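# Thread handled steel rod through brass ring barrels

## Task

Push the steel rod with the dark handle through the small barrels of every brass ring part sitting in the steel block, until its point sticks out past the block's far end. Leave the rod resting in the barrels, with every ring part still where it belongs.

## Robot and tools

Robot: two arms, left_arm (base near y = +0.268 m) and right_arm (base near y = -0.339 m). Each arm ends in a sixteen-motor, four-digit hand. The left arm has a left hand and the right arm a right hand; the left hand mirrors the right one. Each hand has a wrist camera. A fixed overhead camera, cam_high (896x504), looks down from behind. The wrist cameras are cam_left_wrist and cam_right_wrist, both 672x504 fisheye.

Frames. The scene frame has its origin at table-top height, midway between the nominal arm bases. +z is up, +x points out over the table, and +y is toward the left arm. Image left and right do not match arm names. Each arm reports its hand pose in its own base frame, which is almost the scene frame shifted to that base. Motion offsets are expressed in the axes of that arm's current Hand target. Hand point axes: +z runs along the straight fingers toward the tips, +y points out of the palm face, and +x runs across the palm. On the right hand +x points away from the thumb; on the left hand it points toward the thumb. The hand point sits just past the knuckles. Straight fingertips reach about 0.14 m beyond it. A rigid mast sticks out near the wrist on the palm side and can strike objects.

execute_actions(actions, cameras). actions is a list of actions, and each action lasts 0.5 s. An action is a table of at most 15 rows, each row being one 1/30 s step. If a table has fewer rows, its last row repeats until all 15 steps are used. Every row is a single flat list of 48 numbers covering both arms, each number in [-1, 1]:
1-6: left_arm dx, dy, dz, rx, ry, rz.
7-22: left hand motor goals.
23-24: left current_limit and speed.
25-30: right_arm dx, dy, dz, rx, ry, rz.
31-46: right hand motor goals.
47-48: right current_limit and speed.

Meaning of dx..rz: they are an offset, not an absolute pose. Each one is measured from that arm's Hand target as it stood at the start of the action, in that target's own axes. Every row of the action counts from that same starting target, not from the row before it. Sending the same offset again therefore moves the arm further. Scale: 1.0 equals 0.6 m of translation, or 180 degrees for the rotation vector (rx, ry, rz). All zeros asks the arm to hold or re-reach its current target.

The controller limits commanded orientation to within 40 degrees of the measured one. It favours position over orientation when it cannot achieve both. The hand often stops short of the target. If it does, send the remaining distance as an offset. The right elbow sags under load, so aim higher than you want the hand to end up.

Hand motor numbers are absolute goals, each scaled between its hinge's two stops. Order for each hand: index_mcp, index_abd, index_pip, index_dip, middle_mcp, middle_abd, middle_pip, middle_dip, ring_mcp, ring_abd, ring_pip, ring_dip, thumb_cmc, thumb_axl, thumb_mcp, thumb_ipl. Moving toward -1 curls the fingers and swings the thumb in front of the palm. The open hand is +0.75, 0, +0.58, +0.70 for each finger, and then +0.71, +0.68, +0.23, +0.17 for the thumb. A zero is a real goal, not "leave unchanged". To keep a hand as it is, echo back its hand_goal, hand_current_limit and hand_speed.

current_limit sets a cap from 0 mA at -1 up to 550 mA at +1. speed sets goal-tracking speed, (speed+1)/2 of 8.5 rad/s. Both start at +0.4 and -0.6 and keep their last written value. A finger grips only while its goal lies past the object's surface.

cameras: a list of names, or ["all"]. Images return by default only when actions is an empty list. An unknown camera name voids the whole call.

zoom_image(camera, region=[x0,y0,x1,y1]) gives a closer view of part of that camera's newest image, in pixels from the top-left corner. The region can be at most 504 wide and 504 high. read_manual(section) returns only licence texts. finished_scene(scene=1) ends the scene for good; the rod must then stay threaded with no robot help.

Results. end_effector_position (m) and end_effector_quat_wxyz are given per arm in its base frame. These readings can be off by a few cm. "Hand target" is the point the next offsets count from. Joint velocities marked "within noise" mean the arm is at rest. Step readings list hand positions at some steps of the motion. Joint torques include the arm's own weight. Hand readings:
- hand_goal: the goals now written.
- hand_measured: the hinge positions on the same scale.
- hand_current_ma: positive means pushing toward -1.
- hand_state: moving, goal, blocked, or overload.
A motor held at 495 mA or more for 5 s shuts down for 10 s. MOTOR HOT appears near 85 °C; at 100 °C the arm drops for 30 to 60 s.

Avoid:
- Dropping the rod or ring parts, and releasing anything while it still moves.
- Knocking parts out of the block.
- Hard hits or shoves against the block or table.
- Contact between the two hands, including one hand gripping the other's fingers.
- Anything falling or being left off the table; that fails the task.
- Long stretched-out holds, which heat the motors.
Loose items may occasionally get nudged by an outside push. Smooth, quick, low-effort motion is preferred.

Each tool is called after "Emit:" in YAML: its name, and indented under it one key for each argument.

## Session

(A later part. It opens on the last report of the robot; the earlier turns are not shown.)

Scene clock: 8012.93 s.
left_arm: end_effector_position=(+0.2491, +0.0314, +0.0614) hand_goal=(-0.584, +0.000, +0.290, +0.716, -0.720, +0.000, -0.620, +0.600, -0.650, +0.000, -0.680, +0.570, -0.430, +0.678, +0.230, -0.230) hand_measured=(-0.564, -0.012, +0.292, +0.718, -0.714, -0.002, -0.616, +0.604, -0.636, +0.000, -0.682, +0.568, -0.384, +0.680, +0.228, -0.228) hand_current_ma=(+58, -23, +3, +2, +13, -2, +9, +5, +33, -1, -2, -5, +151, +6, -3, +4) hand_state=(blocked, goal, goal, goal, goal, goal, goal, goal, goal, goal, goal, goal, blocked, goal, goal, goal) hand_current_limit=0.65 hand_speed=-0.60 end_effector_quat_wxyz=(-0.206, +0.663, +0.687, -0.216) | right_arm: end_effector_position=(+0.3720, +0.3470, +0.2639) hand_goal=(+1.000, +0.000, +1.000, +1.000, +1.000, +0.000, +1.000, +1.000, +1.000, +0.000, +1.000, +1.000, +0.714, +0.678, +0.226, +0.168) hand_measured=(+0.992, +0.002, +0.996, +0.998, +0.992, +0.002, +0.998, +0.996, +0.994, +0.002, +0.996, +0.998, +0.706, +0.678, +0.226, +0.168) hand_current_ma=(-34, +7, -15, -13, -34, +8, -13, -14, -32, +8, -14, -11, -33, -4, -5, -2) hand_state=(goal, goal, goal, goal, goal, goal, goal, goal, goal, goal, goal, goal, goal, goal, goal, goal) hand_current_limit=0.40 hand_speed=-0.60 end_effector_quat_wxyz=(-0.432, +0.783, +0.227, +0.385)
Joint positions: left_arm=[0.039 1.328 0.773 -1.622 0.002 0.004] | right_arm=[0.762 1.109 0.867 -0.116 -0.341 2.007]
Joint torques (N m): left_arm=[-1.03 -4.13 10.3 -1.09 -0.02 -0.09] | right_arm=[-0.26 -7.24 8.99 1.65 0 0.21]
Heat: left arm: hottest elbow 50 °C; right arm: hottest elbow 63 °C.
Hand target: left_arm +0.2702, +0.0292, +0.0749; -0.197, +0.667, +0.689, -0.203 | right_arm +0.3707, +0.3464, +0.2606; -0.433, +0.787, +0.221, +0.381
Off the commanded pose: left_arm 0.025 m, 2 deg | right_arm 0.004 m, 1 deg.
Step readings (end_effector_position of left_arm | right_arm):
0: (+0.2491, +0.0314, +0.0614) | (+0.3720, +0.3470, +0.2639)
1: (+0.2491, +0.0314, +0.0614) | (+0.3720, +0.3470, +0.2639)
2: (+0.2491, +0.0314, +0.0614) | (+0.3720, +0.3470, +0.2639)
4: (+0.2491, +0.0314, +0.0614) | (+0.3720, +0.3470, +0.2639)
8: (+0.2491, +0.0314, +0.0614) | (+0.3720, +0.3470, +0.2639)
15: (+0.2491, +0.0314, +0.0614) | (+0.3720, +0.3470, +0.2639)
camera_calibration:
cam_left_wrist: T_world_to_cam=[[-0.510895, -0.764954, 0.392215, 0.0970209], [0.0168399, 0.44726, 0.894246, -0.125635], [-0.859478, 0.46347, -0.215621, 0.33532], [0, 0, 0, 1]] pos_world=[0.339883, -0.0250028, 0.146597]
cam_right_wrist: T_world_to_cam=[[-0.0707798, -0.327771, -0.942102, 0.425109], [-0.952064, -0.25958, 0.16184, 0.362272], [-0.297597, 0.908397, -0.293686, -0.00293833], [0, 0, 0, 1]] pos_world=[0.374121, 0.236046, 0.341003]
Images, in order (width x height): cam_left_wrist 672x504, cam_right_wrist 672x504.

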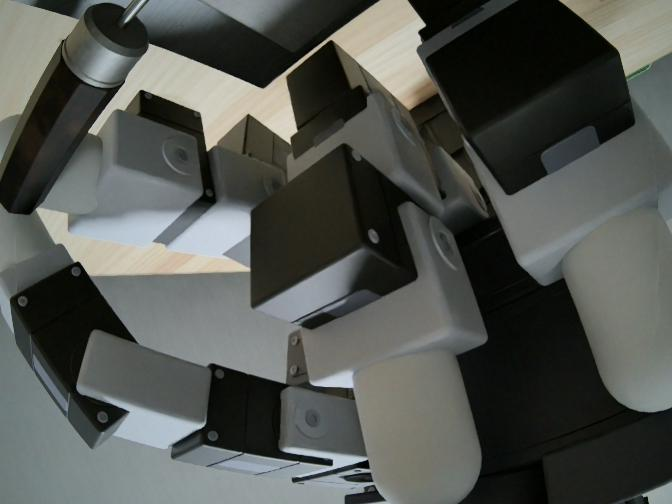

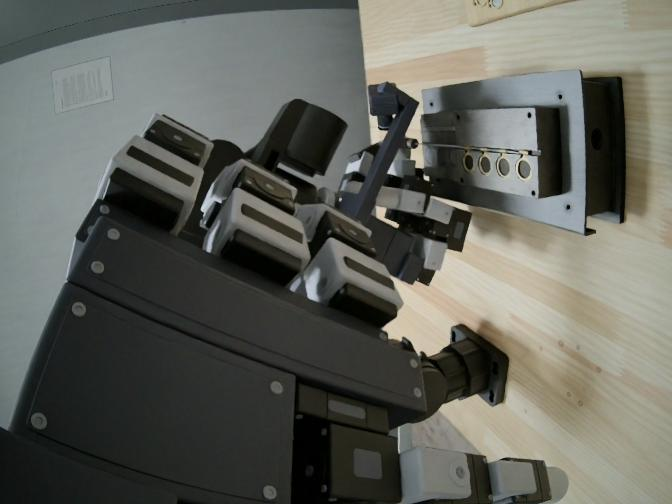

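Emit:
execute_actions:
  actions:
    - [[0,0,0,0,0,0,-0.585,-0.02,0.29,0.715,-0.72,0,-0.62,0.6,-0.65,0,-0.68,0.57,-0.45,0.678,0.23,-0.23,0.65,-0.6,0,0,0,0,0,0,1,0,1,1,1,0,1,1,1,0,1,1,0.714,0.678,0.226,0.168,0.4,-0.6],[0,0,0,0,0,0,-0.585,-0.03,0.29,0.715,-0.72,0,-0.62,0.6,-0.65,0,-0.68,0.57,-0.46,0.678,0.23,-0.23,0.65,-0.6,0,0,0,0,0,0,1,0,1,1,1,0,1,1,1,0,1,1,0.714,0.678,0.226,0.168,0.4,-0.6],[0,0,0,0,0,0,-0.585,-0.04,0.29,0.715,-0.72,0,-0.62,0.6,-0.65,0,-0.68,0.57,-0.47,0.678,0.23,-0.23,0.65,-0.6,0,0,0,0,0,0,1,0,1,1,1,0,1,1,1,0,1,1,0.714,0.678,0.226,0.168,0.4,-0.6],[0,0,0,0,0,0,-0.585,-0.05,0.29,0.715,-0.72,0,-0.62,0.6,-0.65,0,-0.68,0.57,-0.48,0.678,0.23,-0.23,0.65,-0.6,0,0,0,0,0,0,1,0,1,1,1,0,1,1,1,0,1,1,0.714,0.678,0.226,0.168,0.4,-0.6]]
  cameras: ["cam_left_wrist","cam_right_wrist"]

Emit:
zoom_image:
  camera: "cam_right_wrist"
  region: [380, 95, 480, 195]

Emit:
zoom_image:
  camera: "cam_right_wrist"
  region: [455, 140, 545, 190]

Scene clock: 8022.47 s.
left_arm: end_effector_position=(+0.2491, +0.0314, +0.0614) hand_goal=(-0.584, -0.050, +0.290, +0.716, -0.720, +0.000, -0.620, +0.600, -0.650, +0.000, -0.680, +0.570, -0.480, +0.678, +0.230, -0.230) hand_measured=(-0.564, -0.066, +0.294, +0.718, -0.714, -0.002, -0.616, +0.604, -0.636, +0.000, -0.682, +0.568, -0.418, +0.682, +0.228, -0.230) hand_current_ma=(+58, -31, +8, +2, +13, -2, +9, +5, +33, -1, -2, -5, +213, +9, -5, +1) hand_state=(blocked, goal, goal, goal, goal, goal, goal, goal, goal, goal, goal, goal, blocked, goal, goal, goal) hand_current_limit=0.65 hand_speed=-0.60 end_effector_quat_wxyz=(-0.206, +0.663, +0.687, -0.216) | right_arm: end_effector_position=(+0.3720, +0.3470, +0.2639) hand_goal=(+1.000, +0.000, +1.000, +1.000, +1.000, +0.000, +1.000, +1.000, +1.000, +0.000, +1.000, +1.000, +0.714, +0.678, +0.226, +0.168) hand_measured=(+0.992, +0.002, +0.996, +0.998, +0.992, +0.002, +0.998, +0.996, +0.994, +0.002, +0.996, +0.998, +0.706, +0.678, +0.226, +0.168) hand_current_ma=(-34, +7, -15, -13, -34, +8, -13, -14, -32, +8, -14, -11, -33, -4, -5, -2) hand_state=(goal, goal, goal, goal, goal, goal, goal, goal, goal, goal, goal, goal, goal, goal, goal, goal) hand_current_limit=0.40 hand_speed=-0.60 end_effector_quat_wxyz=(-0.432, +0.783, +0.227, +0.385)
Joint positions: left_arm=[0.039 1.328 0.773 -1.622 0.002 0.004] | right_arm=[0.762 1.109 0.867 -0.116 -0.341 2.007]
Joint torques (N m): left_arm=[-1.26 -4.13 10.26 -1.25 0.02 -0.06] | right_arm=[-0.26 -7.24 8.99 1.66 0 0.21]
Heat: left arm: hottest elbow 50 °C; right arm: hottest elbow 63 °C.
Hand target: left_arm +0.2702, +0.0292, +0.0749; -0.197, +0.667, +0.689, -0.203 | right_arm +0.3707, +0.3464, +0.2606; -0.433, +0.787, +0.221, +0.381
Off the commanded pose: left_arm 0.025 m, 2 deg | right_arm 0.004 m, 1 deg.
Step readings (end_effector_position of left_arm | right_arm):
0: (+0.2491, +0.0314, +0.0614) | (+0.3720, +0.3470, +0.2639)
1: (+0.2491, +0.0314, +0.0614) | (+0.3720, +0.3470, +0.2639)
2: (+0.2491, +0.0314, +0.0614) | (+0.3720, +0.3470, +0.2639)
4: (+0.2491, +0.0314, +0.0614) | (+0.3720, +0.3470, +0.2639)
8: (+0.2491, +0.0314, +0.0614) | (+0.3720, +0.3470, +0.2639)
15: (+0.2491, +0.0314, +0.0614) | (+0.3720, +0.3470, +0.2639)
camera_calibration:
cam_left_wrist: T_world_to_cam=[[-0.510895, -0.764954, 0.392215, 0.0970209], [0.0168399, 0.44726, 0.894246, -0.125635], [-0.859478, 0.46347, -0.215621, 0.33532], [0, 0, 0, 1]] pos_world=[0.339883, -0.0250028, 0.146597]
cam_right_wrist: T_world_to_cam=[[-0.0707798, -0.327771, -0.942102, 0.425109], [-0.952064, -0.25958, 0.16184, 0.362272], [-0.297597, 0.908397, -0.293686, -0.00293833], [0, 0, 0, 1]] pos_world=[0.374121, 0.236046, 0.341003]
Images, in order (width x height): cam_left_wrist 672x504, cam_right_wrist 672x504.

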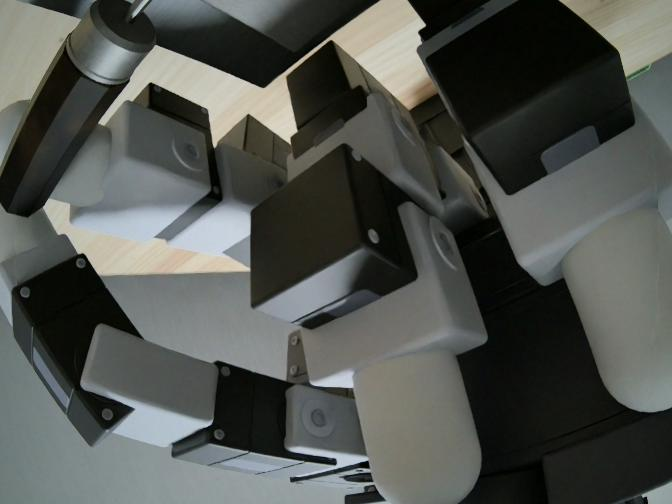

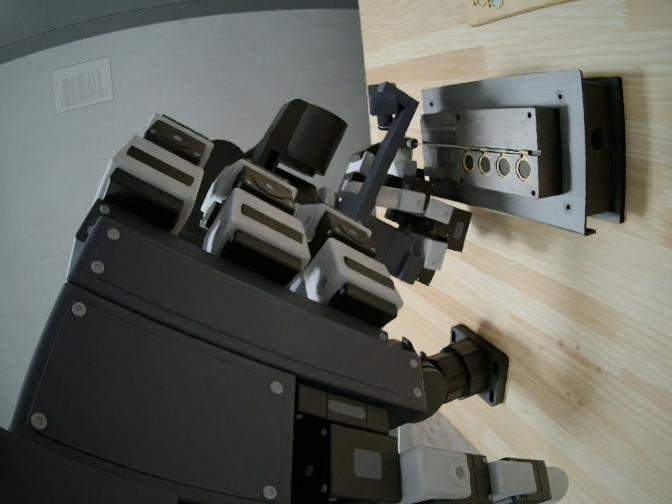

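Scaled by 5.040 from the camera's 672x504 image, which has a finer 960x720 frame.

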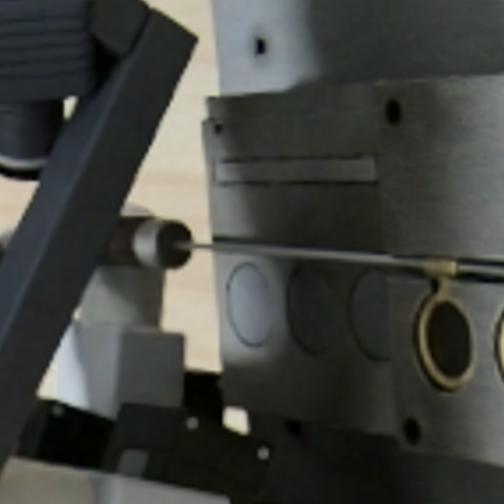

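Scaled by 5.600 from the camera's 672x504 image, which has a finer 960x720 frame.

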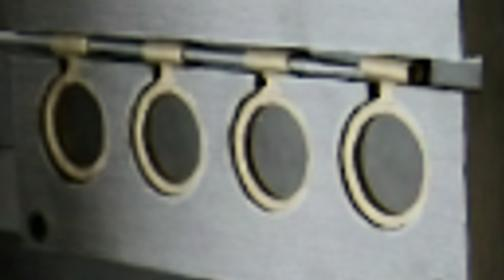

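Emit:
zoom_image:
  camera: "cam_right_wrist"
  region: [496, 144, 532, 164]

Emit:
zoom_image:
  camera: "cam_right_wrist"
  region: [450, 142, 495, 180]

Emit:
zoom_image:
  camera: "cam_left_wrist"
  region: [0, 0, 200, 250]

Scaled by 14.000 from the camera's 672x504 image, which has a finer 960x720 frame.

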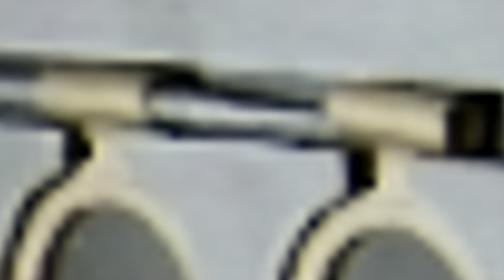

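Scaled by 11.200 from the camera's 672x504 image, which has a finer 960x720 frame.

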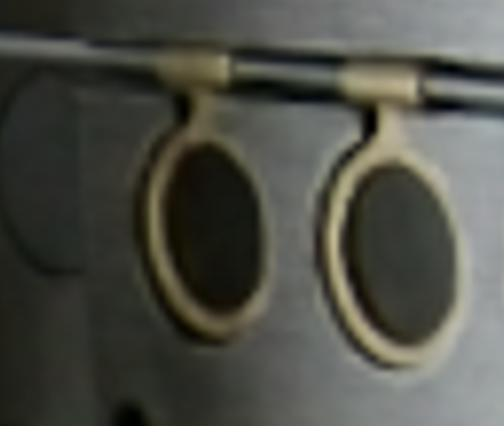

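Scaled by 2.016 from the camera's 672x504 image, which has a finer 960x720 frame.

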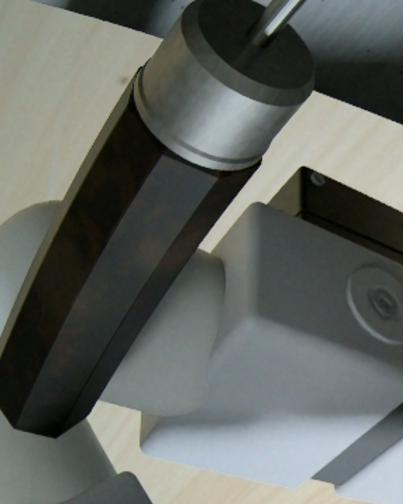

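Emit:
execute_actions:
  actions:
    - [[0,0,0,0,0,0,-0.585,-0.06,0.29,0.715,-0.72,0,-0.62,0.6,-0.65,0,-0.68,0.57,-0.41,0.678,0.23,-0.23,0.65,-0.6,0,0,0,0,0,0,1,0,1,1,1,0,1,1,1,0,1,1,0.714,0.678,0.226,0.168,0.4,-0.6],[0,0,0,0,0,0,-0.585,-0.06,0.29,0.715,-0.72,0,-0.62,0.6,-0.65,0,-0.68,0.57,-0.40,0.678,0.23,-0.23,0.65,-0.6,0,0,0,0,0,0,1,0,1,1,1,0,1,1,1,0,1,1,0.714,0.678,0.226,0.168,0.4,-0.6],[0,0,0,0,0,0,-0.59,-0.06,0.29,0.715,-0.72,0,-0.62,0.6,-0.65,0,-0.68,0.57,-0.40,0.678,0.23,-0.23,0.65,-0.6,0,0,0,0,0,0,1,0,1,1,1,0,1,1,1,0,1,1,0.714,0.678,0.226,0.168,0.4,-0.6],[0,0,0,0,0,0,-0.595,-0.06,0.29,0.715,-0.72,0,-0.62,0.6,-0.65,0,-0.68,0.57,-0.40,0.678,0.23,-0.23,0.65,-0.6,0,0,0,0,0,0,1,0,1,1,1,0,1,1,1,0,1,1,0.714,0.678,0.226,0.168,0.4,-0.6],[0,0,0,0,0,0,-0.6,-0.06,0.29,0.715,-0.72,0,-0.62,0.6,-0.65,0,-0.68,0.57,-0.40,0.678,0.23,-0.23,0.65,-0.6,0,0,0,0,0,0,1,0,1,1,1,0,1,1,1,0,1,1,0.714,0.678,0.226,0.168,0.4,-0.6],[0,0,0,0,0,0,-0.605,-0.06,0.29,0.715,-0.72,0,-0.62,0.6,-0.65,0,-0.68,0.57,-0.40,0.678,0.23,-0.23,0.65,-0.6,0,0,0,0,0,0,1,0,1,1,1,0,1,1,1,0,1,1,0.714,0.678,0.226,0.168,0.4,-0.6]]
  cameras: ["cam_left_wrist","cam_right_wrist"]

Emit:
zoom_image:
  camera: "cam_right_wrist"
  region: [380, 95, 480, 195]

Emit:
zoom_image:
  camera: "cam_right_wrist"
  region: [455, 140, 545, 190]

Emit:
zoom_image:
  camera: "cam_right_wrist"
  region: [496, 144, 532, 164]

Scene clock: 8051.57 s.
left_arm: end_effector_position=(+0.2491, +0.0314, +0.0614) hand_goal=(-0.604, -0.060, +0.290, +0.716, -0.720, +0.000, -0.620, +0.600, -0.650, +0.000, -0.680, +0.570, -0.400, +0.678, +0.230, -0.230) hand_measured=(-0.582, -0.062, +0.294, +0.718, -0.714, -0.002, -0.616, +0.604, -0.636, +0.000, -0.682, +0.568, -0.402, +0.680, +0.228, -0.230) hand_current_ma=(+65, -4, +8, +2, +13, -2, +9, +5, +33, -1, -2, -5, -2, +4, -5, +1) hand_state=(blocked, goal, goal, goal, goal, goal, goal, goal, goal, goal, goal, goal, goal, goal, goal, goal) hand_current_limit=0.65 hand_speed=-0.60 end_effector_quat_wxyz=(-0.206, +0.663, +0.687, -0.216) | right_arm: end_effector_position=(+0.3720, +0.3470, +0.2639) hand_goal=(+1.000, +0.000, +1.000, +1.000, +1.000, +0.000, +1.000, +1.000, +1.000, +0.000, +1.000, +1.000, +0.714, +0.678, +0.226, +0.168) hand_measured=(+0.992, +0.002, +0.996, +0.998, +0.992, +0.002, +0.998, +0.996, +0.994, +0.002, +0.996, +0.998, +0.706, +0.678, +0.226, +0.168) hand_current_ma=(-34, +7, -15, -13, -34, +8, -13, -14, -32, +8, -14, -11, -33, -4, -5, -2) hand_state=(goal, goal, goal, goal, goal, goal, goal, goal, goal, goal, goal, goal, goal, goal, goal, goal) hand_current_limit=0.40 hand_speed=-0.60 end_effector_quat_wxyz=(-0.432, +0.783, +0.227, +0.385)
Joint positions: left_arm=[0.039 1.328 0.773 -1.622 0.002 0.004] | right_arm=[0.762 1.109 0.867 -0.116 -0.341 2.007]
Joint torques (N m): left_arm=[-1.03 -4.07 10.3 -1.18 0 -0.05] | right_arm=[-0.26 -7.18 8.99 1.65 -0.01 0.21]
Heat: left arm: hottest elbow 51 °C; right arm: hottest elbow 63 °C.
Hand target: left_arm +0.2702, +0.0292, +0.0749; -0.197, +0.667, +0.689, -0.203 | right_arm +0.3707, +0.3464, +0.2606; -0.433, +0.787, +0.221, +0.381
Off the commanded pose: left_arm 0.025 m, 2 deg | right_arm 0.004 m, 1 deg.
Step readings (end_effector_position of left_arm | right_arm):
0: (+0.2491, +0.0314, +0.0614) | (+0.3720, +0.3470, +0.2639)
1: (+0.2491, +0.0314, +0.0614) | (+0.3720, +0.3470, +0.2639)
2: (+0.2491, +0.0314, +0.0614) | (+0.3720, +0.3470, +0.2639)
4: (+0.2491, +0.0314, +0.0614) | (+0.3720, +0.3470, +0.2639)
8: (+0.2491, +0.0314, +0.0614) | (+0.3720, +0.3470, +0.2639)
15: (+0.2491, +0.0314, +0.0614) | (+0.3720, +0.3470, +0.2639)
camera_calibration:
cam_left_wrist: T_world_to_cam=[[-0.510895, -0.764954, 0.392215, 0.0970209], [0.0168399, 0.44726, 0.894246, -0.125635], [-0.859478, 0.46347, -0.215621, 0.33532], [0, 0, 0, 1]] pos_world=[0.339883, -0.0250028, 0.146597]
cam_right_wrist: T_world_to_cam=[[-0.0707798, -0.327771, -0.942102, 0.425109], [-0.952064, -0.25958, 0.16184, 0.362272], [-0.297597, 0.908397, -0.293686, -0.00293833], [0, 0, 0, 1]] pos_world=[0.374121, 0.236046, 0.341003]
Images, in order (width x height): cam_left_wrist 672x504, cam_right_wrist 672x504.

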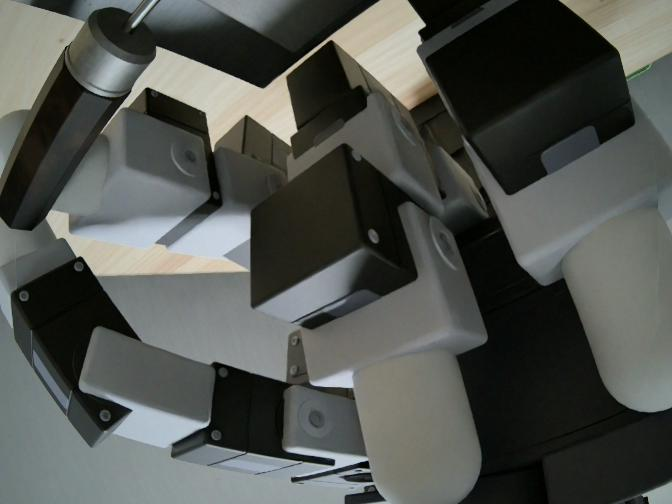

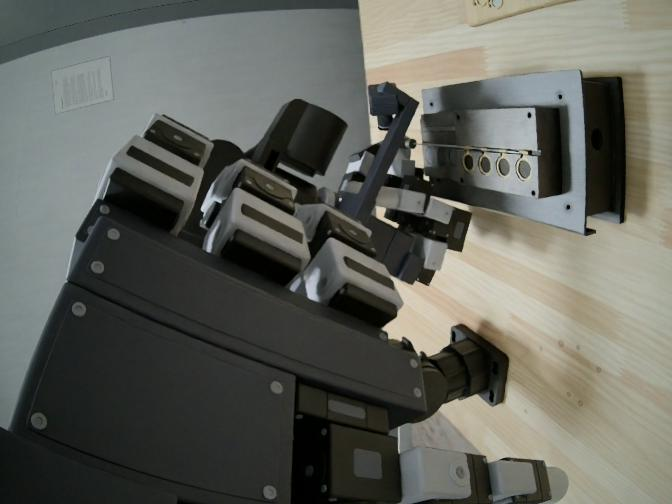

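Scaled by 5.040 from the camera's 672x504 image, which has a finer 960x720 frame.

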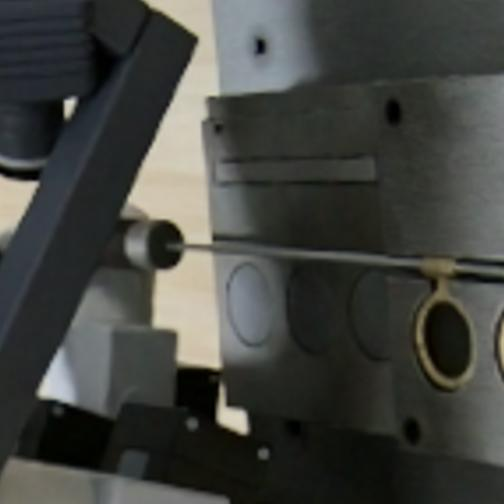

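Scaled by 5.600 from the camera's 672x504 image, which has a finer 960x720 frame.

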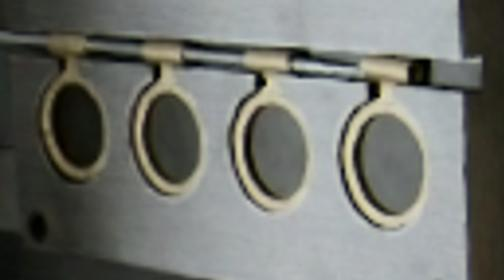

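Scaled by 14.000 from the camera's 672x504 image, which has a finer 960x720 frame.

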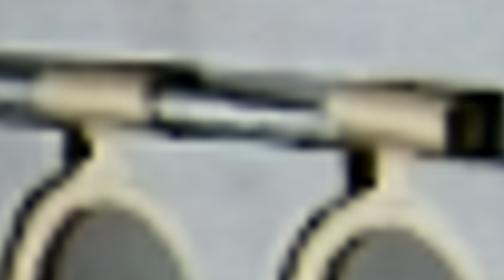

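Emit:
execute_actions:
  actions:
    - [[0,0,0,0,0,0,-0.605,-0.06,0.29,0.715,-0.72,0,-0.62,0.6,-0.65,0,-0.68,0.57,-0.43,0.678,0.23,-0.23,0.65,-0.6,0,0,0,0,0,0,1,0,1,1,1,0,1,1,1,0,1,1,0.714,0.678,0.226,0.168,0.4,-0.6],[0,0,0,0,0,0,-0.605,-0.07,0.29,0.715,-0.72,0,-0.62,0.6,-0.65,0,-0.68,0.57,-0.45,0.678,0.23,-0.23,0.65,-0.6,0,0,0,0,0,0,1,0,1,1,1,0,1,1,1,0,1,1,0.714,0.678,0.226,0.168,0.4,-0.6],[0,0,0,0,0,0,-0.605,-0.08,0.29,0.715,-0.72,0,-0.62,0.6,-0.65,0,-0.68,0.57,-0.47,0.678,0.23,-0.23,0.65,-0.6,0,0,0,0,0,0,1,0,1,1,1,0,1,1,1,0,1,1,0.714,0.678,0.226,0.168,0.4,-0.6],[0,0,0,0,0,0,-0.605,-0.09,0.29,0.715,-0.72,0,-0.62,0.6,-0.65,0,-0.68,0.57,-0.49,0.678,0.23,-0.23,0.65,-0.6,0,0,0,0,0,0,1,0,1,1,1,0,1,1,1,0,1,1,0.714,0.678,0.226,0.168,0.4,-0.6]]
  cameras: ["cam_left_wrist","cam_right_wrist"]

Emit:
zoom_image:
  camera: "cam_right_wrist"
  region: [380, 95, 480, 195]

Emit:
zoom_image:
  camera: "cam_right_wrist"
  region: [455, 140, 545, 190]

Emit:
zoom_image:
  camera: "cam_left_wrist"
  region: [0, 0, 200, 250]

Scene clock: 8061.53 s.
left_arm: end_effector_position=(+0.2491, +0.0314, +0.0614) hand_goal=(-0.604, -0.090, +0.290, +0.716, -0.720, +0.000, -0.620, +0.600, -0.650, +0.000, -0.680, +0.570, -0.490, +0.678, +0.230, -0.230) hand_measured=(-0.582, -0.104, +0.296, +0.718, -0.714, -0.002, -0.616, +0.604, -0.636, +0.000, -0.682, +0.568, -0.436, +0.682, +0.226, -0.230) hand_current_ma=(+64, -26, +11, +2, +13, -2, +9, +5, +33, -1, -2, -5, +180, +7, -7, +0) hand_state=(blocked, goal, goal, goal, goal, goal, goal, goal, goal, goal, goal, goal, blocked, goal, goal, goal) hand_current_limit=0.65 hand_speed=-0.60 end_effector_quat_wxyz=(-0.206, +0.663, +0.687, -0.216) | right_arm: end_effector_position=(+0.3720, +0.3470, +0.2639) hand_goal=(+1.000, +0.000, +1.000, +1.000, +1.000, +0.000, +1.000, +1.000, +1.000, +0.000, +1.000, +1.000, +0.714, +0.678, +0.226, +0.168) hand_measured=(+0.992, +0.002, +0.996, +0.998, +0.992, +0.002, +0.998, +0.996, +0.994, +0.002, +0.996, +0.998, +0.706, +0.678, +0.226, +0.168) hand_current_ma=(-34, +7, -15, -13, -34, +8, -13, -14, -32, +8, -14, -11, -33, -4, -5, -2) hand_state=(goal, goal, goal, goal, goal, goal, goal, goal, goal, goal, goal, goal, goal, goal, goal, goal) hand_current_limit=0.40 hand_speed=-0.60 end_effector_quat_wxyz=(-0.432, +0.783, +0.227, +0.385)
Joint positions: left_arm=[0.039 1.328 0.773 -1.622 0.002 0.004] | right_arm=[0.762 1.109 0.867 -0.116 -0.341 2.007]
Joint torques (N m): left_arm=[-1.03 -4.31 10.33 -1.06 0 -0.07] | right_arm=[-0.21 -7.18 8.99 1.63 -0.01 0.21]
Heat: left arm: hottest elbow 51 °C; right arm: hottest elbow 63 °C.
Hand target: left_arm +0.2702, +0.0292, +0.0749; -0.197, +0.667, +0.689, -0.203 | right_arm +0.3707, +0.3464, +0.2606; -0.433, +0.787, +0.221, +0.381
Off the commanded pose: left_arm 0.025 m, 2 deg | right_arm 0.004 m, 1 deg.
Step readings (end_effector_position of left_arm | right_arm):
0: (+0.2491, +0.0314, +0.0614) | (+0.3720, +0.3470, +0.2639)
1: (+0.2491, +0.0314, +0.0614) | (+0.3720, +0.3470, +0.2639)
2: (+0.2491, +0.0314, +0.0614) | (+0.3720, +0.3470, +0.2639)
4: (+0.2491, +0.0314, +0.0614) | (+0.3720, +0.3470, +0.2639)
8: (+0.2491, +0.0314, +0.0614) | (+0.3720, +0.3470, +0.2639)
15: (+0.2491, +0.0314, +0.0614) | (+0.3720, +0.3470, +0.2639)
camera_calibration:
cam_left_wrist: T_world_to_cam=[[-0.510895, -0.764954, 0.392215, 0.0970209], [0.0168399, 0.44726, 0.894246, -0.125635], [-0.859478, 0.46347, -0.215621, 0.33532], [0, 0, 0, 1]] pos_world=[0.339883, -0.0250028, 0.146597]
cam_right_wrist: T_world_to_cam=[[-0.0707798, -0.327771, -0.942102, 0.425109], [-0.952064, -0.25958, 0.16184, 0.362272], [-0.297597, 0.908397, -0.293686, -0.00293833], [0, 0, 0, 1]] pos_world=[0.374121, 0.236046, 0.341003]
Images, in order (width x height): cam_left_wrist 672x504, cam_right_wrist 672x504.

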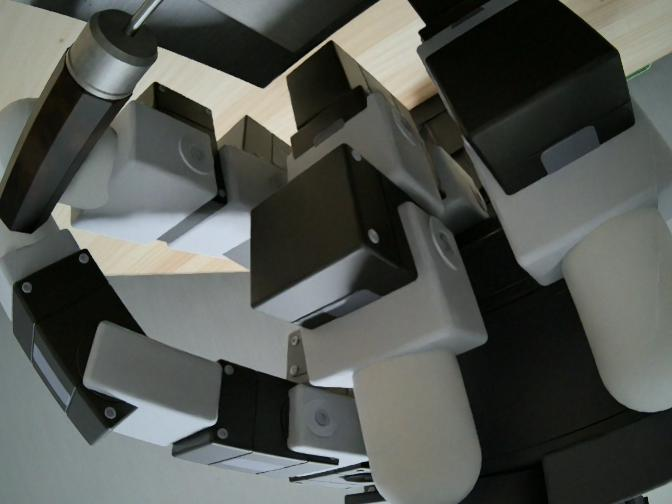

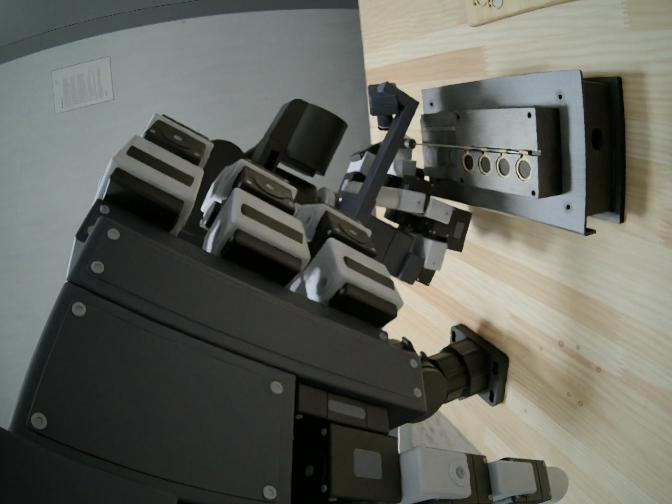

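Scaled by 5.040 from the camera's 672x504 image, which has a finer 960x720 frame.

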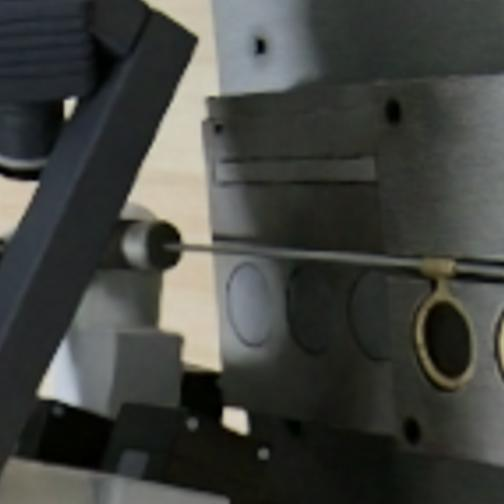

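Scaled by 5.600 from the camera's 672x504 image, which has a finer 960x720 frame.

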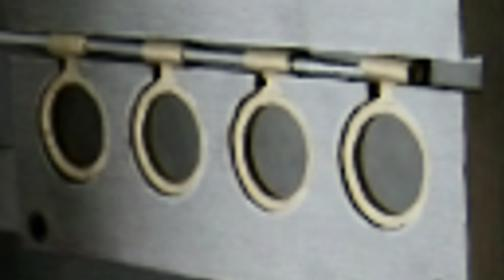

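Scaled by 2.016 from the camera's 672x504 image, which has a finer 960x720 frame.

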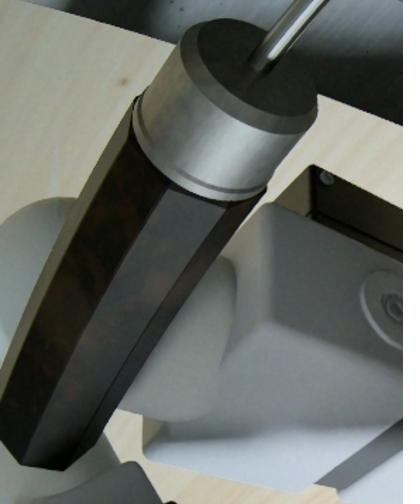

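Emit:
execute_actions:
  actions:
    - [[0,0,0,0,0,0,-0.605,-0.1,0.29,0.715,-0.72,0,-0.62,0.6,-0.65,0,-0.68,0.57,-0.25,0.678,0.23,-0.23,0.65,-0.6,0,0,0,0,0,0,1,0,1,1,1,0,1,1,1,0,1,1,0.714,0.678,0.226,0.168,0.4,-0.6]]
    - [[0,0,0,0,0,0,-0.605,-0.1,0.29,0.715,-0.72,0,-0.62,0.6,-0.65,0,-0.68,0.57,-0.25,0.678,0.385,-0.461,0.65,-0.6,0,0,0,0,0,0,1,0,1,1,1,0,1,1,1,0,1,1,0.714,0.678,0.226,0.168,0.4,-0.6]]
    - [[0,0,0,0,0,0,-0.605,-0.1,0.29,0.715,-0.72,0,-0.62,0.6,-0.65,0,-0.68,0.57,-0.36,0.678,0.385,-0.461,0.65,-0.6,0,0,0,0,0,0,1,0,1,1,1,0,1,1,1,0,1,1,0.714,0.678,0.226,0.168,0.4,-0.6]]
  cameras: ["cam_left_wrist","cam_right_wrist"]

Emit:
zoom_image:
  camera: "cam_left_wrist"
  region: [0, 0, 300, 400]

Scene clock: 8095.57 s.
left_arm: end_effector_position=(+0.2491, +0.0315, +0.0614) hand_goal=(-0.604, -0.100, +0.290, +0.716, -0.720, +0.000, -0.620, +0.600, -0.650, +0.000, -0.680, +0.570, -0.360, +0.678, +0.386, -0.460) hand_measured=(-0.582, -0.102, +0.296, +0.718, -0.714, -0.002, -0.616, +0.604, -0.636, +0.000, -0.682, +0.568, -0.358, +0.680, +0.376, -0.458) hand_current_ma=(+63, -4, +11, +2, +13, -2, +9, +5, +33, -1, -2, -5, +1, +4, -27, +4) hand_state=(blocked, goal, goal, goal, goal, goal, goal, goal, goal, goal, goal, goal, goal, goal, goal, goal) hand_current_limit=0.65 hand_speed=-0.60 end_effector_quat_wxyz=(-0.206, +0.663, +0.687, -0.216) | right_arm: end_effector_position=(+0.3720, +0.3470, +0.2639) hand_goal=(+1.000, +0.000, +1.000, +1.000, +1.000, +0.000, +1.000, +1.000, +1.000, +0.000, +1.000, +1.000, +0.714, +0.678, +0.226, +0.168) hand_measured=(+0.992, +0.002, +0.996, +0.998, +0.992, +0.002, +0.998, +0.996, +0.994, +0.002, +0.996, +0.998, +0.706, +0.678, +0.226, +0.168) hand_current_ma=(-34, +7, -15, -13, -34, +8, -13, -14, -32, +8, -14, -11, -33, -4, -5, -2) hand_state=(goal, goal, goal, goal, goal, goal, goal, goal, goal, goal, goal, goal, goal, goal, goal, goal) hand_current_limit=0.40 hand_speed=-0.60 end_effector_quat_wxyz=(-0.432, +0.783, +0.227, +0.385)
Joint positions: left_arm=[0.039 1.328 0.773 -1.622 0.002 0.004] | right_arm=[0.762 1.109 0.867 -0.116 -0.341 2.007]
Joint torques (N m): left_arm=[-1.26 -4.37 10.4 -1.1 -0.02 -0.06] | right_arm=[-0.26 -7.18 8.99 1.63 0 0.2]
Heat: left arm: hottest elbow 51 °C; right arm: hottest elbow 63 °C.
Hand target: left_arm +0.2702, +0.0292, +0.0749; -0.197, +0.667, +0.689, -0.203 | right_arm +0.3707, +0.3464, +0.2606; -0.433, +0.787, +0.221, +0.381
Off the commanded pose: left_arm 0.025 m, 2 deg | right_arm 0.004 m, 1 deg.
Step readings (end_effector_position of left_arm | right_arm):
0: (+0.2491, +0.0314, +0.0614) | (+0.3720, +0.3470, +0.2639)
1: (+0.2491, +0.0314, +0.0614) | (+0.3720, +0.3470, +0.2639)
2: (+0.2491, +0.0314, +0.0614) | (+0.3720, +0.3470, +0.2639)
4: (+0.2491, +0.0314, +0.0614) | (+0.3720, +0.3470, +0.2639)
8: (+0.2491, +0.0314, +0.0614) | (+0.3720, +0.3470, +0.2639)
15: (+0.2491, +0.0314, +0.0614) | (+0.3720, +0.3470, +0.2639)
16: (+0.2491, +0.0314, +0.0614) | (+0.3720, +0.3470, +0.2639)
17: (+0.2491, +0.0314, +0.0614) | (+0.3720, +0.3470, +0.2639)
19: (+0.2491, +0.0314, +0.0614) | (+0.3720, +0.3470, +0.2639)
23: (+0.2491, +0.0314, +0.0614) | (+0.3720, +0.3470, +0.2639)
30: (+0.2491, +0.0314, +0.0614) | (+0.3720, +0.3470, +0.2639)
31: (+0.2491, +0.0314, +0.0614) | (+0.3720, +0.3470, +0.2639)
32: (+0.2491, +0.0315, +0.0614) | (+0.3720, +0.3470, +0.2639)
34: (+0.2491, +0.0315, +0.0614) | (+0.3720, +0.3470, +0.2639)
38: (+0.2491, +0.0315, +0.0614) | (+0.3720, +0.3470, +0.2639)
45: (+0.2491, +0.0315, +0.0614) | (+0.3720, +0.3470, +0.2639)
camera_calibration:
cam_left_wrist: T_world_to_cam=[[-0.51058, -0.765235, 0.392076, 0.0970027], [0.0166763, 0.447094, 0.894332, -0.12564], [-0.859668, 0.463166, -0.215516, 0.335315], [0, 0, 0, 1]] pos_world=[0.339883, -0.0249039, 0.146597]
cam_right_wrist: T_world_to_cam=[[-0.0707798, -0.327771, -0.942102, 0.425109], [-0.952064, -0.25958, 0.16184, 0.362272], [-0.297597, 0.908397, -0.293686, -0.00293833], [0, 0, 0, 1]] pos_world=[0.374121, 0.236046, 0.341003]
Images, in order (width x height): cam_left_wrist 672x504, cam_right_wrist 672x504.

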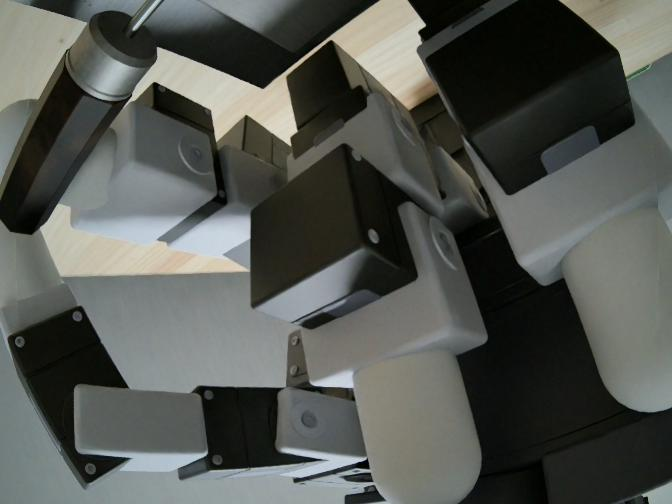

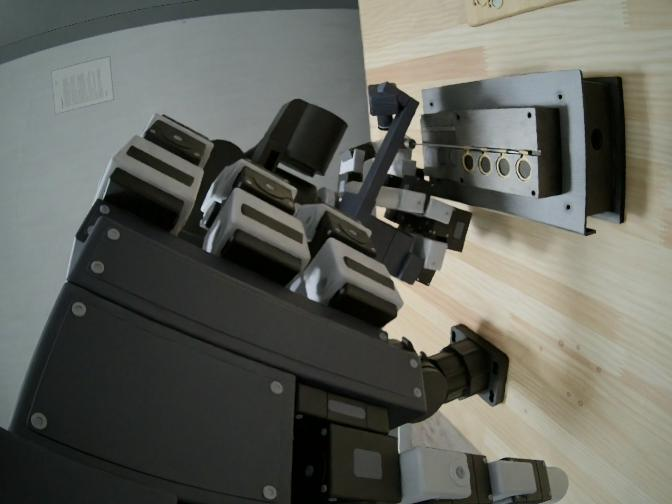

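Scaled by 1.260 from the camera's 672x504 image, which has a finer 960x720 frame.

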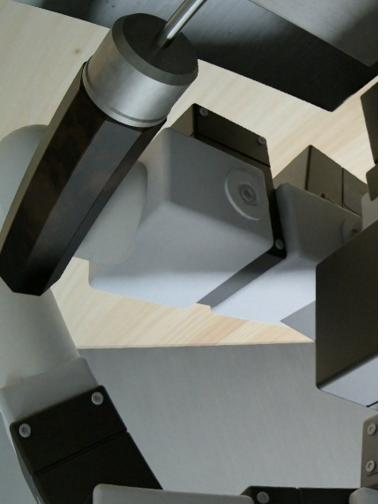

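Emit:
execute_actions:
  actions:
    - [[0,0,0,0,0,0,-0.605,-0.1,0.29,0.715,-0.72,0,-0.62,0.6,-0.65,0,-0.68,0.57,-0.39,0.678,0.385,-0.461,0.65,-0.6,0,0,0,0,0,0,1,0,1,1,1,0,1,1,1,0,1,1,0.714,0.678,0.226,0.168,0.4,-0.6],[0,0,0,0,0,0,-0.605,-0.11,0.29,0.715,-0.72,0,-0.62,0.6,-0.65,0,-0.68,0.57,-0.42,0.678,0.385,-0.461,0.65,-0.6,0,0,0,0,0,0,1,0,1,1,1,0,1,1,1,0,1,1,0.714,0.678,0.226,0.168,0.4,-0.6],[0,0,0,0,0,0,-0.605,-0.12,0.29,0.715,-0.72,0,-0.62,0.6,-0.65,0,-0.68,0.57,-0.45,0.678,0.385,-0.461,0.65,-0.6,0,0,0,0,0,0,1,0,1,1,1,0,1,1,1,0,1,1,0.714,0.678,0.226,0.168,0.4,-0.6],[0,0,0,0,0,0,-0.605,-0.13,0.29,0.715,-0.72,0,-0.62,0.6,-0.65,0,-0.68,0.57,-0.47,0.678,0.385,-0.461,0.65,-0.6,0,0,0,0,0,0,1,0,1,1,1,0,1,1,1,0,1,1,0.714,0.678,0.226,0.168,0.4,-0.6]]
  cameras: ["cam_left_wrist","cam_right_wrist"]

Emit:
zoom_image:
  camera: "cam_left_wrist"
  region: [0, 0, 300, 400]

Emit:
zoom_image:
  camera: "cam_right_wrist"
  region: [380, 95, 480, 195]

Emit:
zoom_image:
  camera: "cam_right_wrist"
  region: [455, 140, 545, 190]

Scene clock: 8104.63 s.
left_arm: end_effector_position=(+0.2491, +0.0315, +0.0614) hand_goal=(-0.604, -0.130, +0.290, +0.716, -0.720, +0.000, -0.620, +0.600, -0.650, +0.000, -0.680, +0.570, -0.470, +0.678, +0.386, -0.460) hand_measured=(-0.582, -0.130, +0.296, +0.718, -0.714, -0.002, -0.616, +0.604, -0.636, +0.000, -0.682, +0.568, -0.456, +0.680, +0.376, -0.458) hand_current_ma=(+63, +0, +11, +2, +13, -2, +9, +5, +33, -1, -2, -5, +33, +4, -27, +3) hand_state=(blocked, goal, goal, goal, goal, goal, goal, goal, goal, goal, goal, goal, goal, goal, goal, goal) hand_current_limit=0.65 hand_speed=-0.60 end_effector_quat_wxyz=(-0.206, +0.663, +0.687, -0.216) | right_arm: end_effector_position=(+0.3720, +0.3470, +0.2639) hand_goal=(+1.000, +0.000, +1.000, +1.000, +1.000, +0.000, +1.000, +1.000, +1.000, +0.000, +1.000, +1.000, +0.714, +0.678, +0.226, +0.168) hand_measured=(+0.992, +0.002, +0.996, +0.998, +0.992, +0.002, +0.998, +0.996, +0.994, +0.002, +0.996, +0.998, +0.706, +0.678, +0.226, +0.168) hand_current_ma=(-34, +7, -15, -13, -34, +8, -13, -14, -32, +8, -14, -11, -33, -4, -5, -2) hand_state=(goal, goal, goal, goal, goal, goal, goal, goal, goal, goal, goal, goal, goal, goal, goal, goal) hand_current_limit=0.40 hand_speed=-0.60 end_effector_quat_wxyz=(-0.432, +0.783, +0.227, +0.385)
Joint positions: left_arm=[0.039 1.328 0.773 -1.622 0.002 0.004] | right_arm=[0.762 1.109 0.867 -0.116 -0.341 2.007]
Joint torques (N m): left_arm=[-1.26 -4.01 10.35 -1.14 0.01 -0.08] | right_arm=[-0.26 -7.24 8.99 1.63 -0.01 0.21]
Heat: left arm: hottest elbow 51 °C; right arm: hottest elbow 63 °C.
Hand target: left_arm +0.2702, +0.0292, +0.0749; -0.197, +0.667, +0.689, -0.203 | right_arm +0.3707, +0.3464, +0.2606; -0.433, +0.787, +0.221, +0.381
Off the commanded pose: left_arm 0.025 m, 2 deg | right_arm 0.004 m, 1 deg.
Step readings (end_effector_position of left_arm | right_arm):
0: (+0.2491, +0.0315, +0.0614) | (+0.3720, +0.3470, +0.2639)
1: (+0.2491, +0.0315, +0.0614) | (+0.3720, +0.3470, +0.2639)
2: (+0.2491, +0.0315, +0.0614) | (+0.3720, +0.3470, +0.2639)
4: (+0.2491, +0.0315, +0.0614) | (+0.3720, +0.3470, +0.2639)
8: (+0.2491, +0.0315, +0.0614) | (+0.3720, +0.3470, +0.2639)
15: (+0.2491, +0.0315, +0.0614) | (+0.3720, +0.3470, +0.2639)
camera_calibration:
cam_left_wrist: T_world_to_cam=[[-0.51058, -0.765235, 0.392076, 0.0970027], [0.0166763, 0.447094, 0.894332, -0.12564], [-0.859668, 0.463166, -0.215516, 0.335315], [0, 0, 0, 1]] pos_world=[0.339883, -0.0249039, 0.146597]
cam_right_wrist: T_world_to_cam=[[-0.0707798, -0.327771, -0.942102, 0.425109], [-0.952064, -0.25958, 0.16184, 0.362272], [-0.297597, 0.908397, -0.293686, -0.00293833], [0, 0, 0, 1]] pos_world=[0.374121, 0.236046, 0.341003]
Images, in order (width x height): cam_left_wrist 672x504, cam_right_wrist 672x504.

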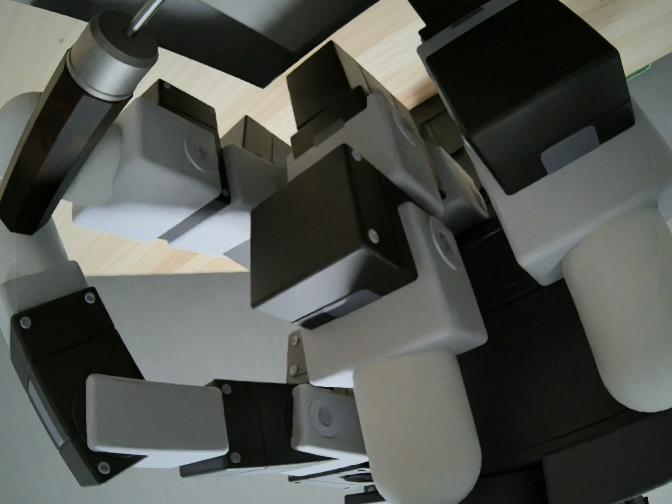

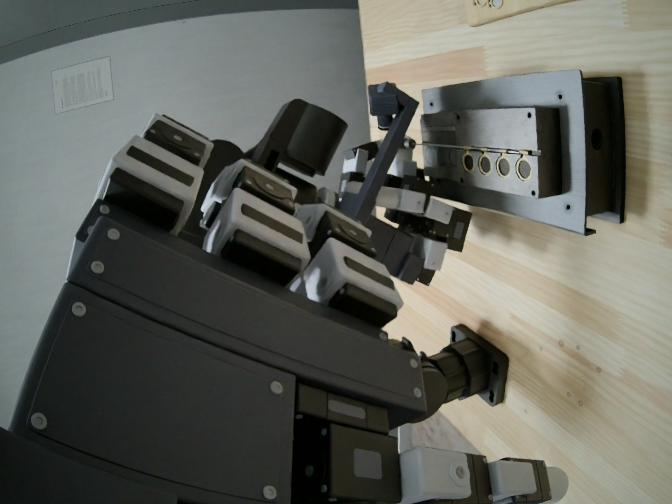

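Scaled by 1.260 from the camera's 672x504 image, which has a finer 960x720 frame.

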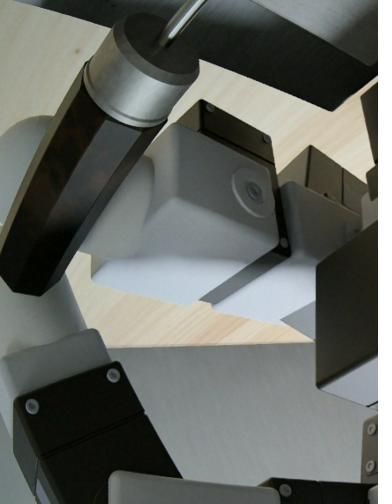

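Scaled by 5.040 from the camera's 672x504 image, which has a finer 960x720 frame.

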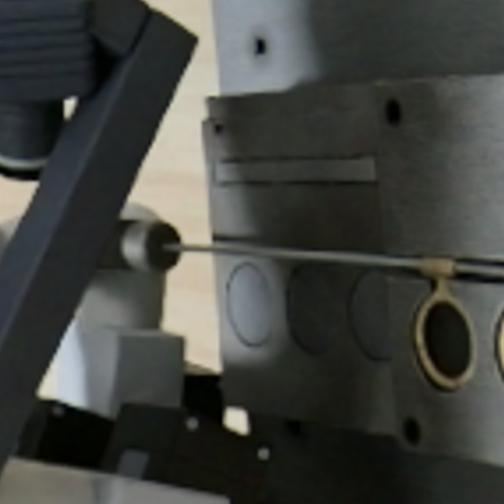

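Scaled by 5.600 from the camera's 672x504 image, which has a finer 960x720 frame.

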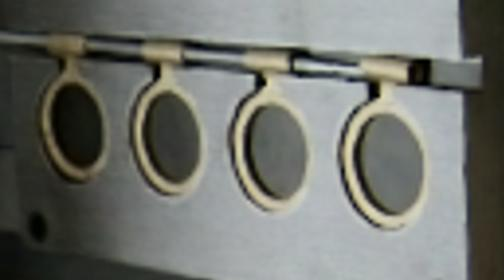

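Emit:
execute_actions:
  actions:
    - [[0,0,0,0,0,0,-0.605,-0.13,0.29,0.715,-0.72,0,-0.62,0.6,-0.65,0,-0.68,0.57,-0.48,0.678,0.385,-0.461,0.65,-0.6,0,0,0,0,0,0,1,0,1,1,1,0,1,1,1,0,1,1,0.714,0.678,0.226,0.168,0.4,-0.6],[0,0,0,0,0,0,-0.605,-0.13,0.29,0.715,-0.72,0,-0.62,0.6,-0.65,0,-0.68,0.57,-0.49,0.678,0.385,-0.461,0.65,-0.6,0,0,0,0,0,0,1,0,1,1,1,0,1,1,1,0,1,1,0.714,0.678,0.226,0.168,0.4,-0.6],[0,0,0,0,0,0,-0.605,-0.13,0.29,0.715,-0.72,0,-0.62,0.6,-0.65,0,-0.68,0.57,-0.5,0.678,0.385,-0.461,0.65,-0.6,0,0,0,0,0,0,1,0,1,1,1,0,1,1,1,0,1,1,0.714,0.678,0.226,0.168,0.4,-0.6],[0,0,0,0,0,0,-0.605,-0.13,0.29,0.715,-0.72,0,-0.62,0.6,-0.65,0,-0.68,0.57,-0.52,0.678,0.385,-0.461,0.65,-0.6,0,0,0,0,0,0,1,0,1,1,1,0,1,1,1,0,1,1,0.714,0.678,0.226,0.168,0.4,-0.6]]
  cameras: ["cam_left_wrist","cam_right_wrist"]

Emit:
zoom_image:
  camera: "cam_left_wrist"
  region: [0, 0, 300, 400]

Emit:
zoom_image:
  camera: "cam_right_wrist"
  region: [380, 95, 480, 195]

Scene clock: 8127.70 s.
left_arm: end_effector_position=(+0.2491, +0.0315, +0.0614) hand_goal=(-0.604, -0.130, +0.290, +0.716, -0.720, +0.000, -0.620, +0.600, -0.650, +0.000, -0.680, +0.570, -0.520, +0.678, +0.386, -0.460) hand_measured=(-0.582, -0.142, +0.296, +0.718, -0.714, -0.002, -0.616, +0.604, -0.636, +0.000, -0.682, +0.568, -0.468, +0.680, +0.376, -0.460) hand_current_ma=(+63, -24, +11, +2, +13, -2, +9, +5, +33, -1, -2, -5, +172, +6, -27, +1) hand_state=(blocked, goal, goal, goal, goal, goal, goal, goal, goal, goal, goal, goal, blocked, goal, goal, goal) hand_current_limit=0.65 hand_speed=-0.60 end_effector_quat_wxyz=(-0.206, +0.663, +0.687, -0.216) | right_arm: end_effector_position=(+0.3720, +0.3470, +0.2639) hand_goal=(+1.000, +0.000, +1.000, +1.000, +1.000, +0.000, +1.000, +1.000, +1.000, +0.000, +1.000, +1.000, +0.714, +0.678, +0.226, +0.168) hand_measured=(+0.992, +0.002, +0.996, +0.998, +0.992, +0.002, +0.998, +0.996, +0.994, +0.002, +0.996, +0.998, +0.706, +0.678, +0.226, +0.168) hand_current_ma=(-34, +7, -15, -13, -34, +8, -13, -14, -32, +8, -14, -11, -33, -4, -5, -2) hand_state=(goal, goal, goal, goal, goal, goal, goal, goal, goal, goal, goal, goal, goal, goal, goal, goal) hand_current_limit=0.40 hand_speed=-0.60 end_effector_quat_wxyz=(-0.432, +0.783, +0.227, +0.385)
Joint positions: left_arm=[0.039 1.328 0.773 -1.622 0.002 0.004] | right_arm=[0.762 1.109 0.867 -0.116 -0.341 2.007]
Joint torques (N m): left_arm=[-1.32 -4.13 10.22 -1.07 0.01 -0.06] | right_arm=[-0.26 -7.24 8.99 1.65 0 0.21]
Heat: left arm: hottest elbow 51 °C; right arm: hottest elbow 62 °C.
Hand target: left_arm +0.2702, +0.0292, +0.0749; -0.197, +0.667, +0.689, -0.203 | right_arm +0.3707, +0.3464, +0.2606; -0.433, +0.787, +0.221, +0.381
Off the commanded pose: left_arm 0.025 m, 2 deg | right_arm 0.004 m, 1 deg.
Step readings (end_effector_position of left_arm | right_arm):
0: (+0.2491, +0.0315, +0.0614) | (+0.3720, +0.3470, +0.2639)
1: (+0.2491, +0.0315, +0.0614) | (+0.3720, +0.3470, +0.2639)
2: (+0.2491, +0.0315, +0.0614) | (+0.3720, +0.3470, +0.2639)
4: (+0.2491, +0.0315, +0.0614) | (+0.3720, +0.3470, +0.2639)
8: (+0.2491, +0.0315, +0.0614) | (+0.3720, +0.3470, +0.2639)
15: (+0.2491, +0.0315, +0.0614) | (+0.3720, +0.3470, +0.2639)
camera_calibration:
cam_left_wrist: T_world_to_cam=[[-0.51058, -0.765235, 0.392076, 0.0970027], [0.0166763, 0.447094, 0.894332, -0.12564], [-0.859668, 0.463166, -0.215516, 0.335315], [0, 0, 0, 1]] pos_world=[0.339883, -0.0249039, 0.146597]
cam_right_wrist: T_world_to_cam=[[-0.0707798, -0.327771, -0.942102, 0.425109], [-0.952064, -0.25958, 0.16184, 0.362272], [-0.297597, 0.908397, -0.293686, -0.00293833], [0, 0, 0, 1]] pos_world=[0.374121, 0.236046, 0.341003]
Images, in order (width x height): cam_left_wrist 672x504, cam_right_wrist 672x504.

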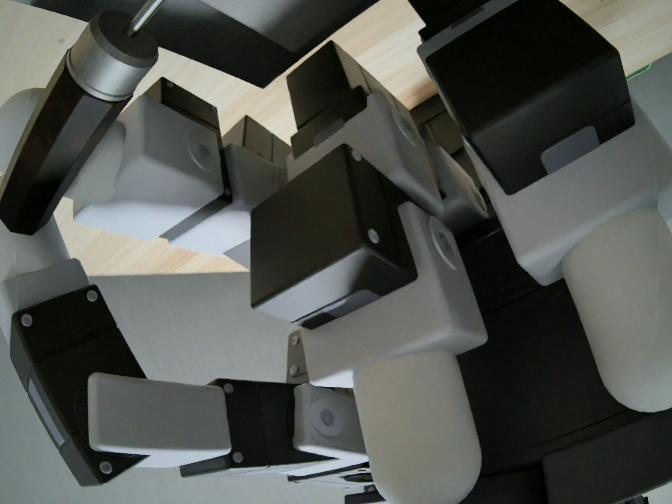

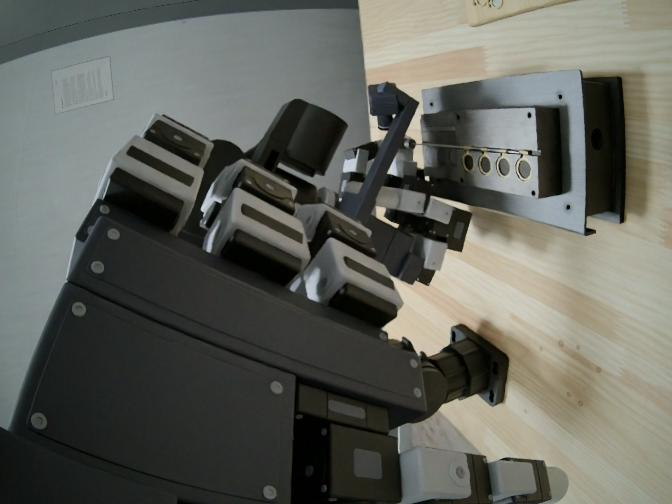

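Scaled by 1.260 from the camera's 672x504 image, which has a finer 960x720 frame.

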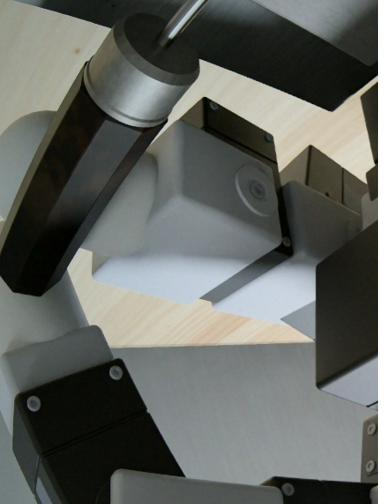

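Scaled by 5.040 from the camera's 672x504 image, which has a finer 960x720 frame.

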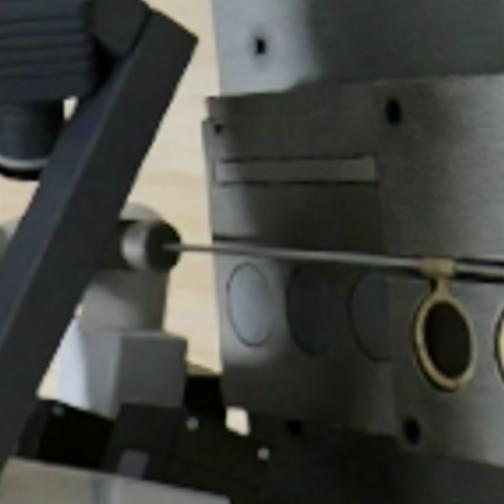

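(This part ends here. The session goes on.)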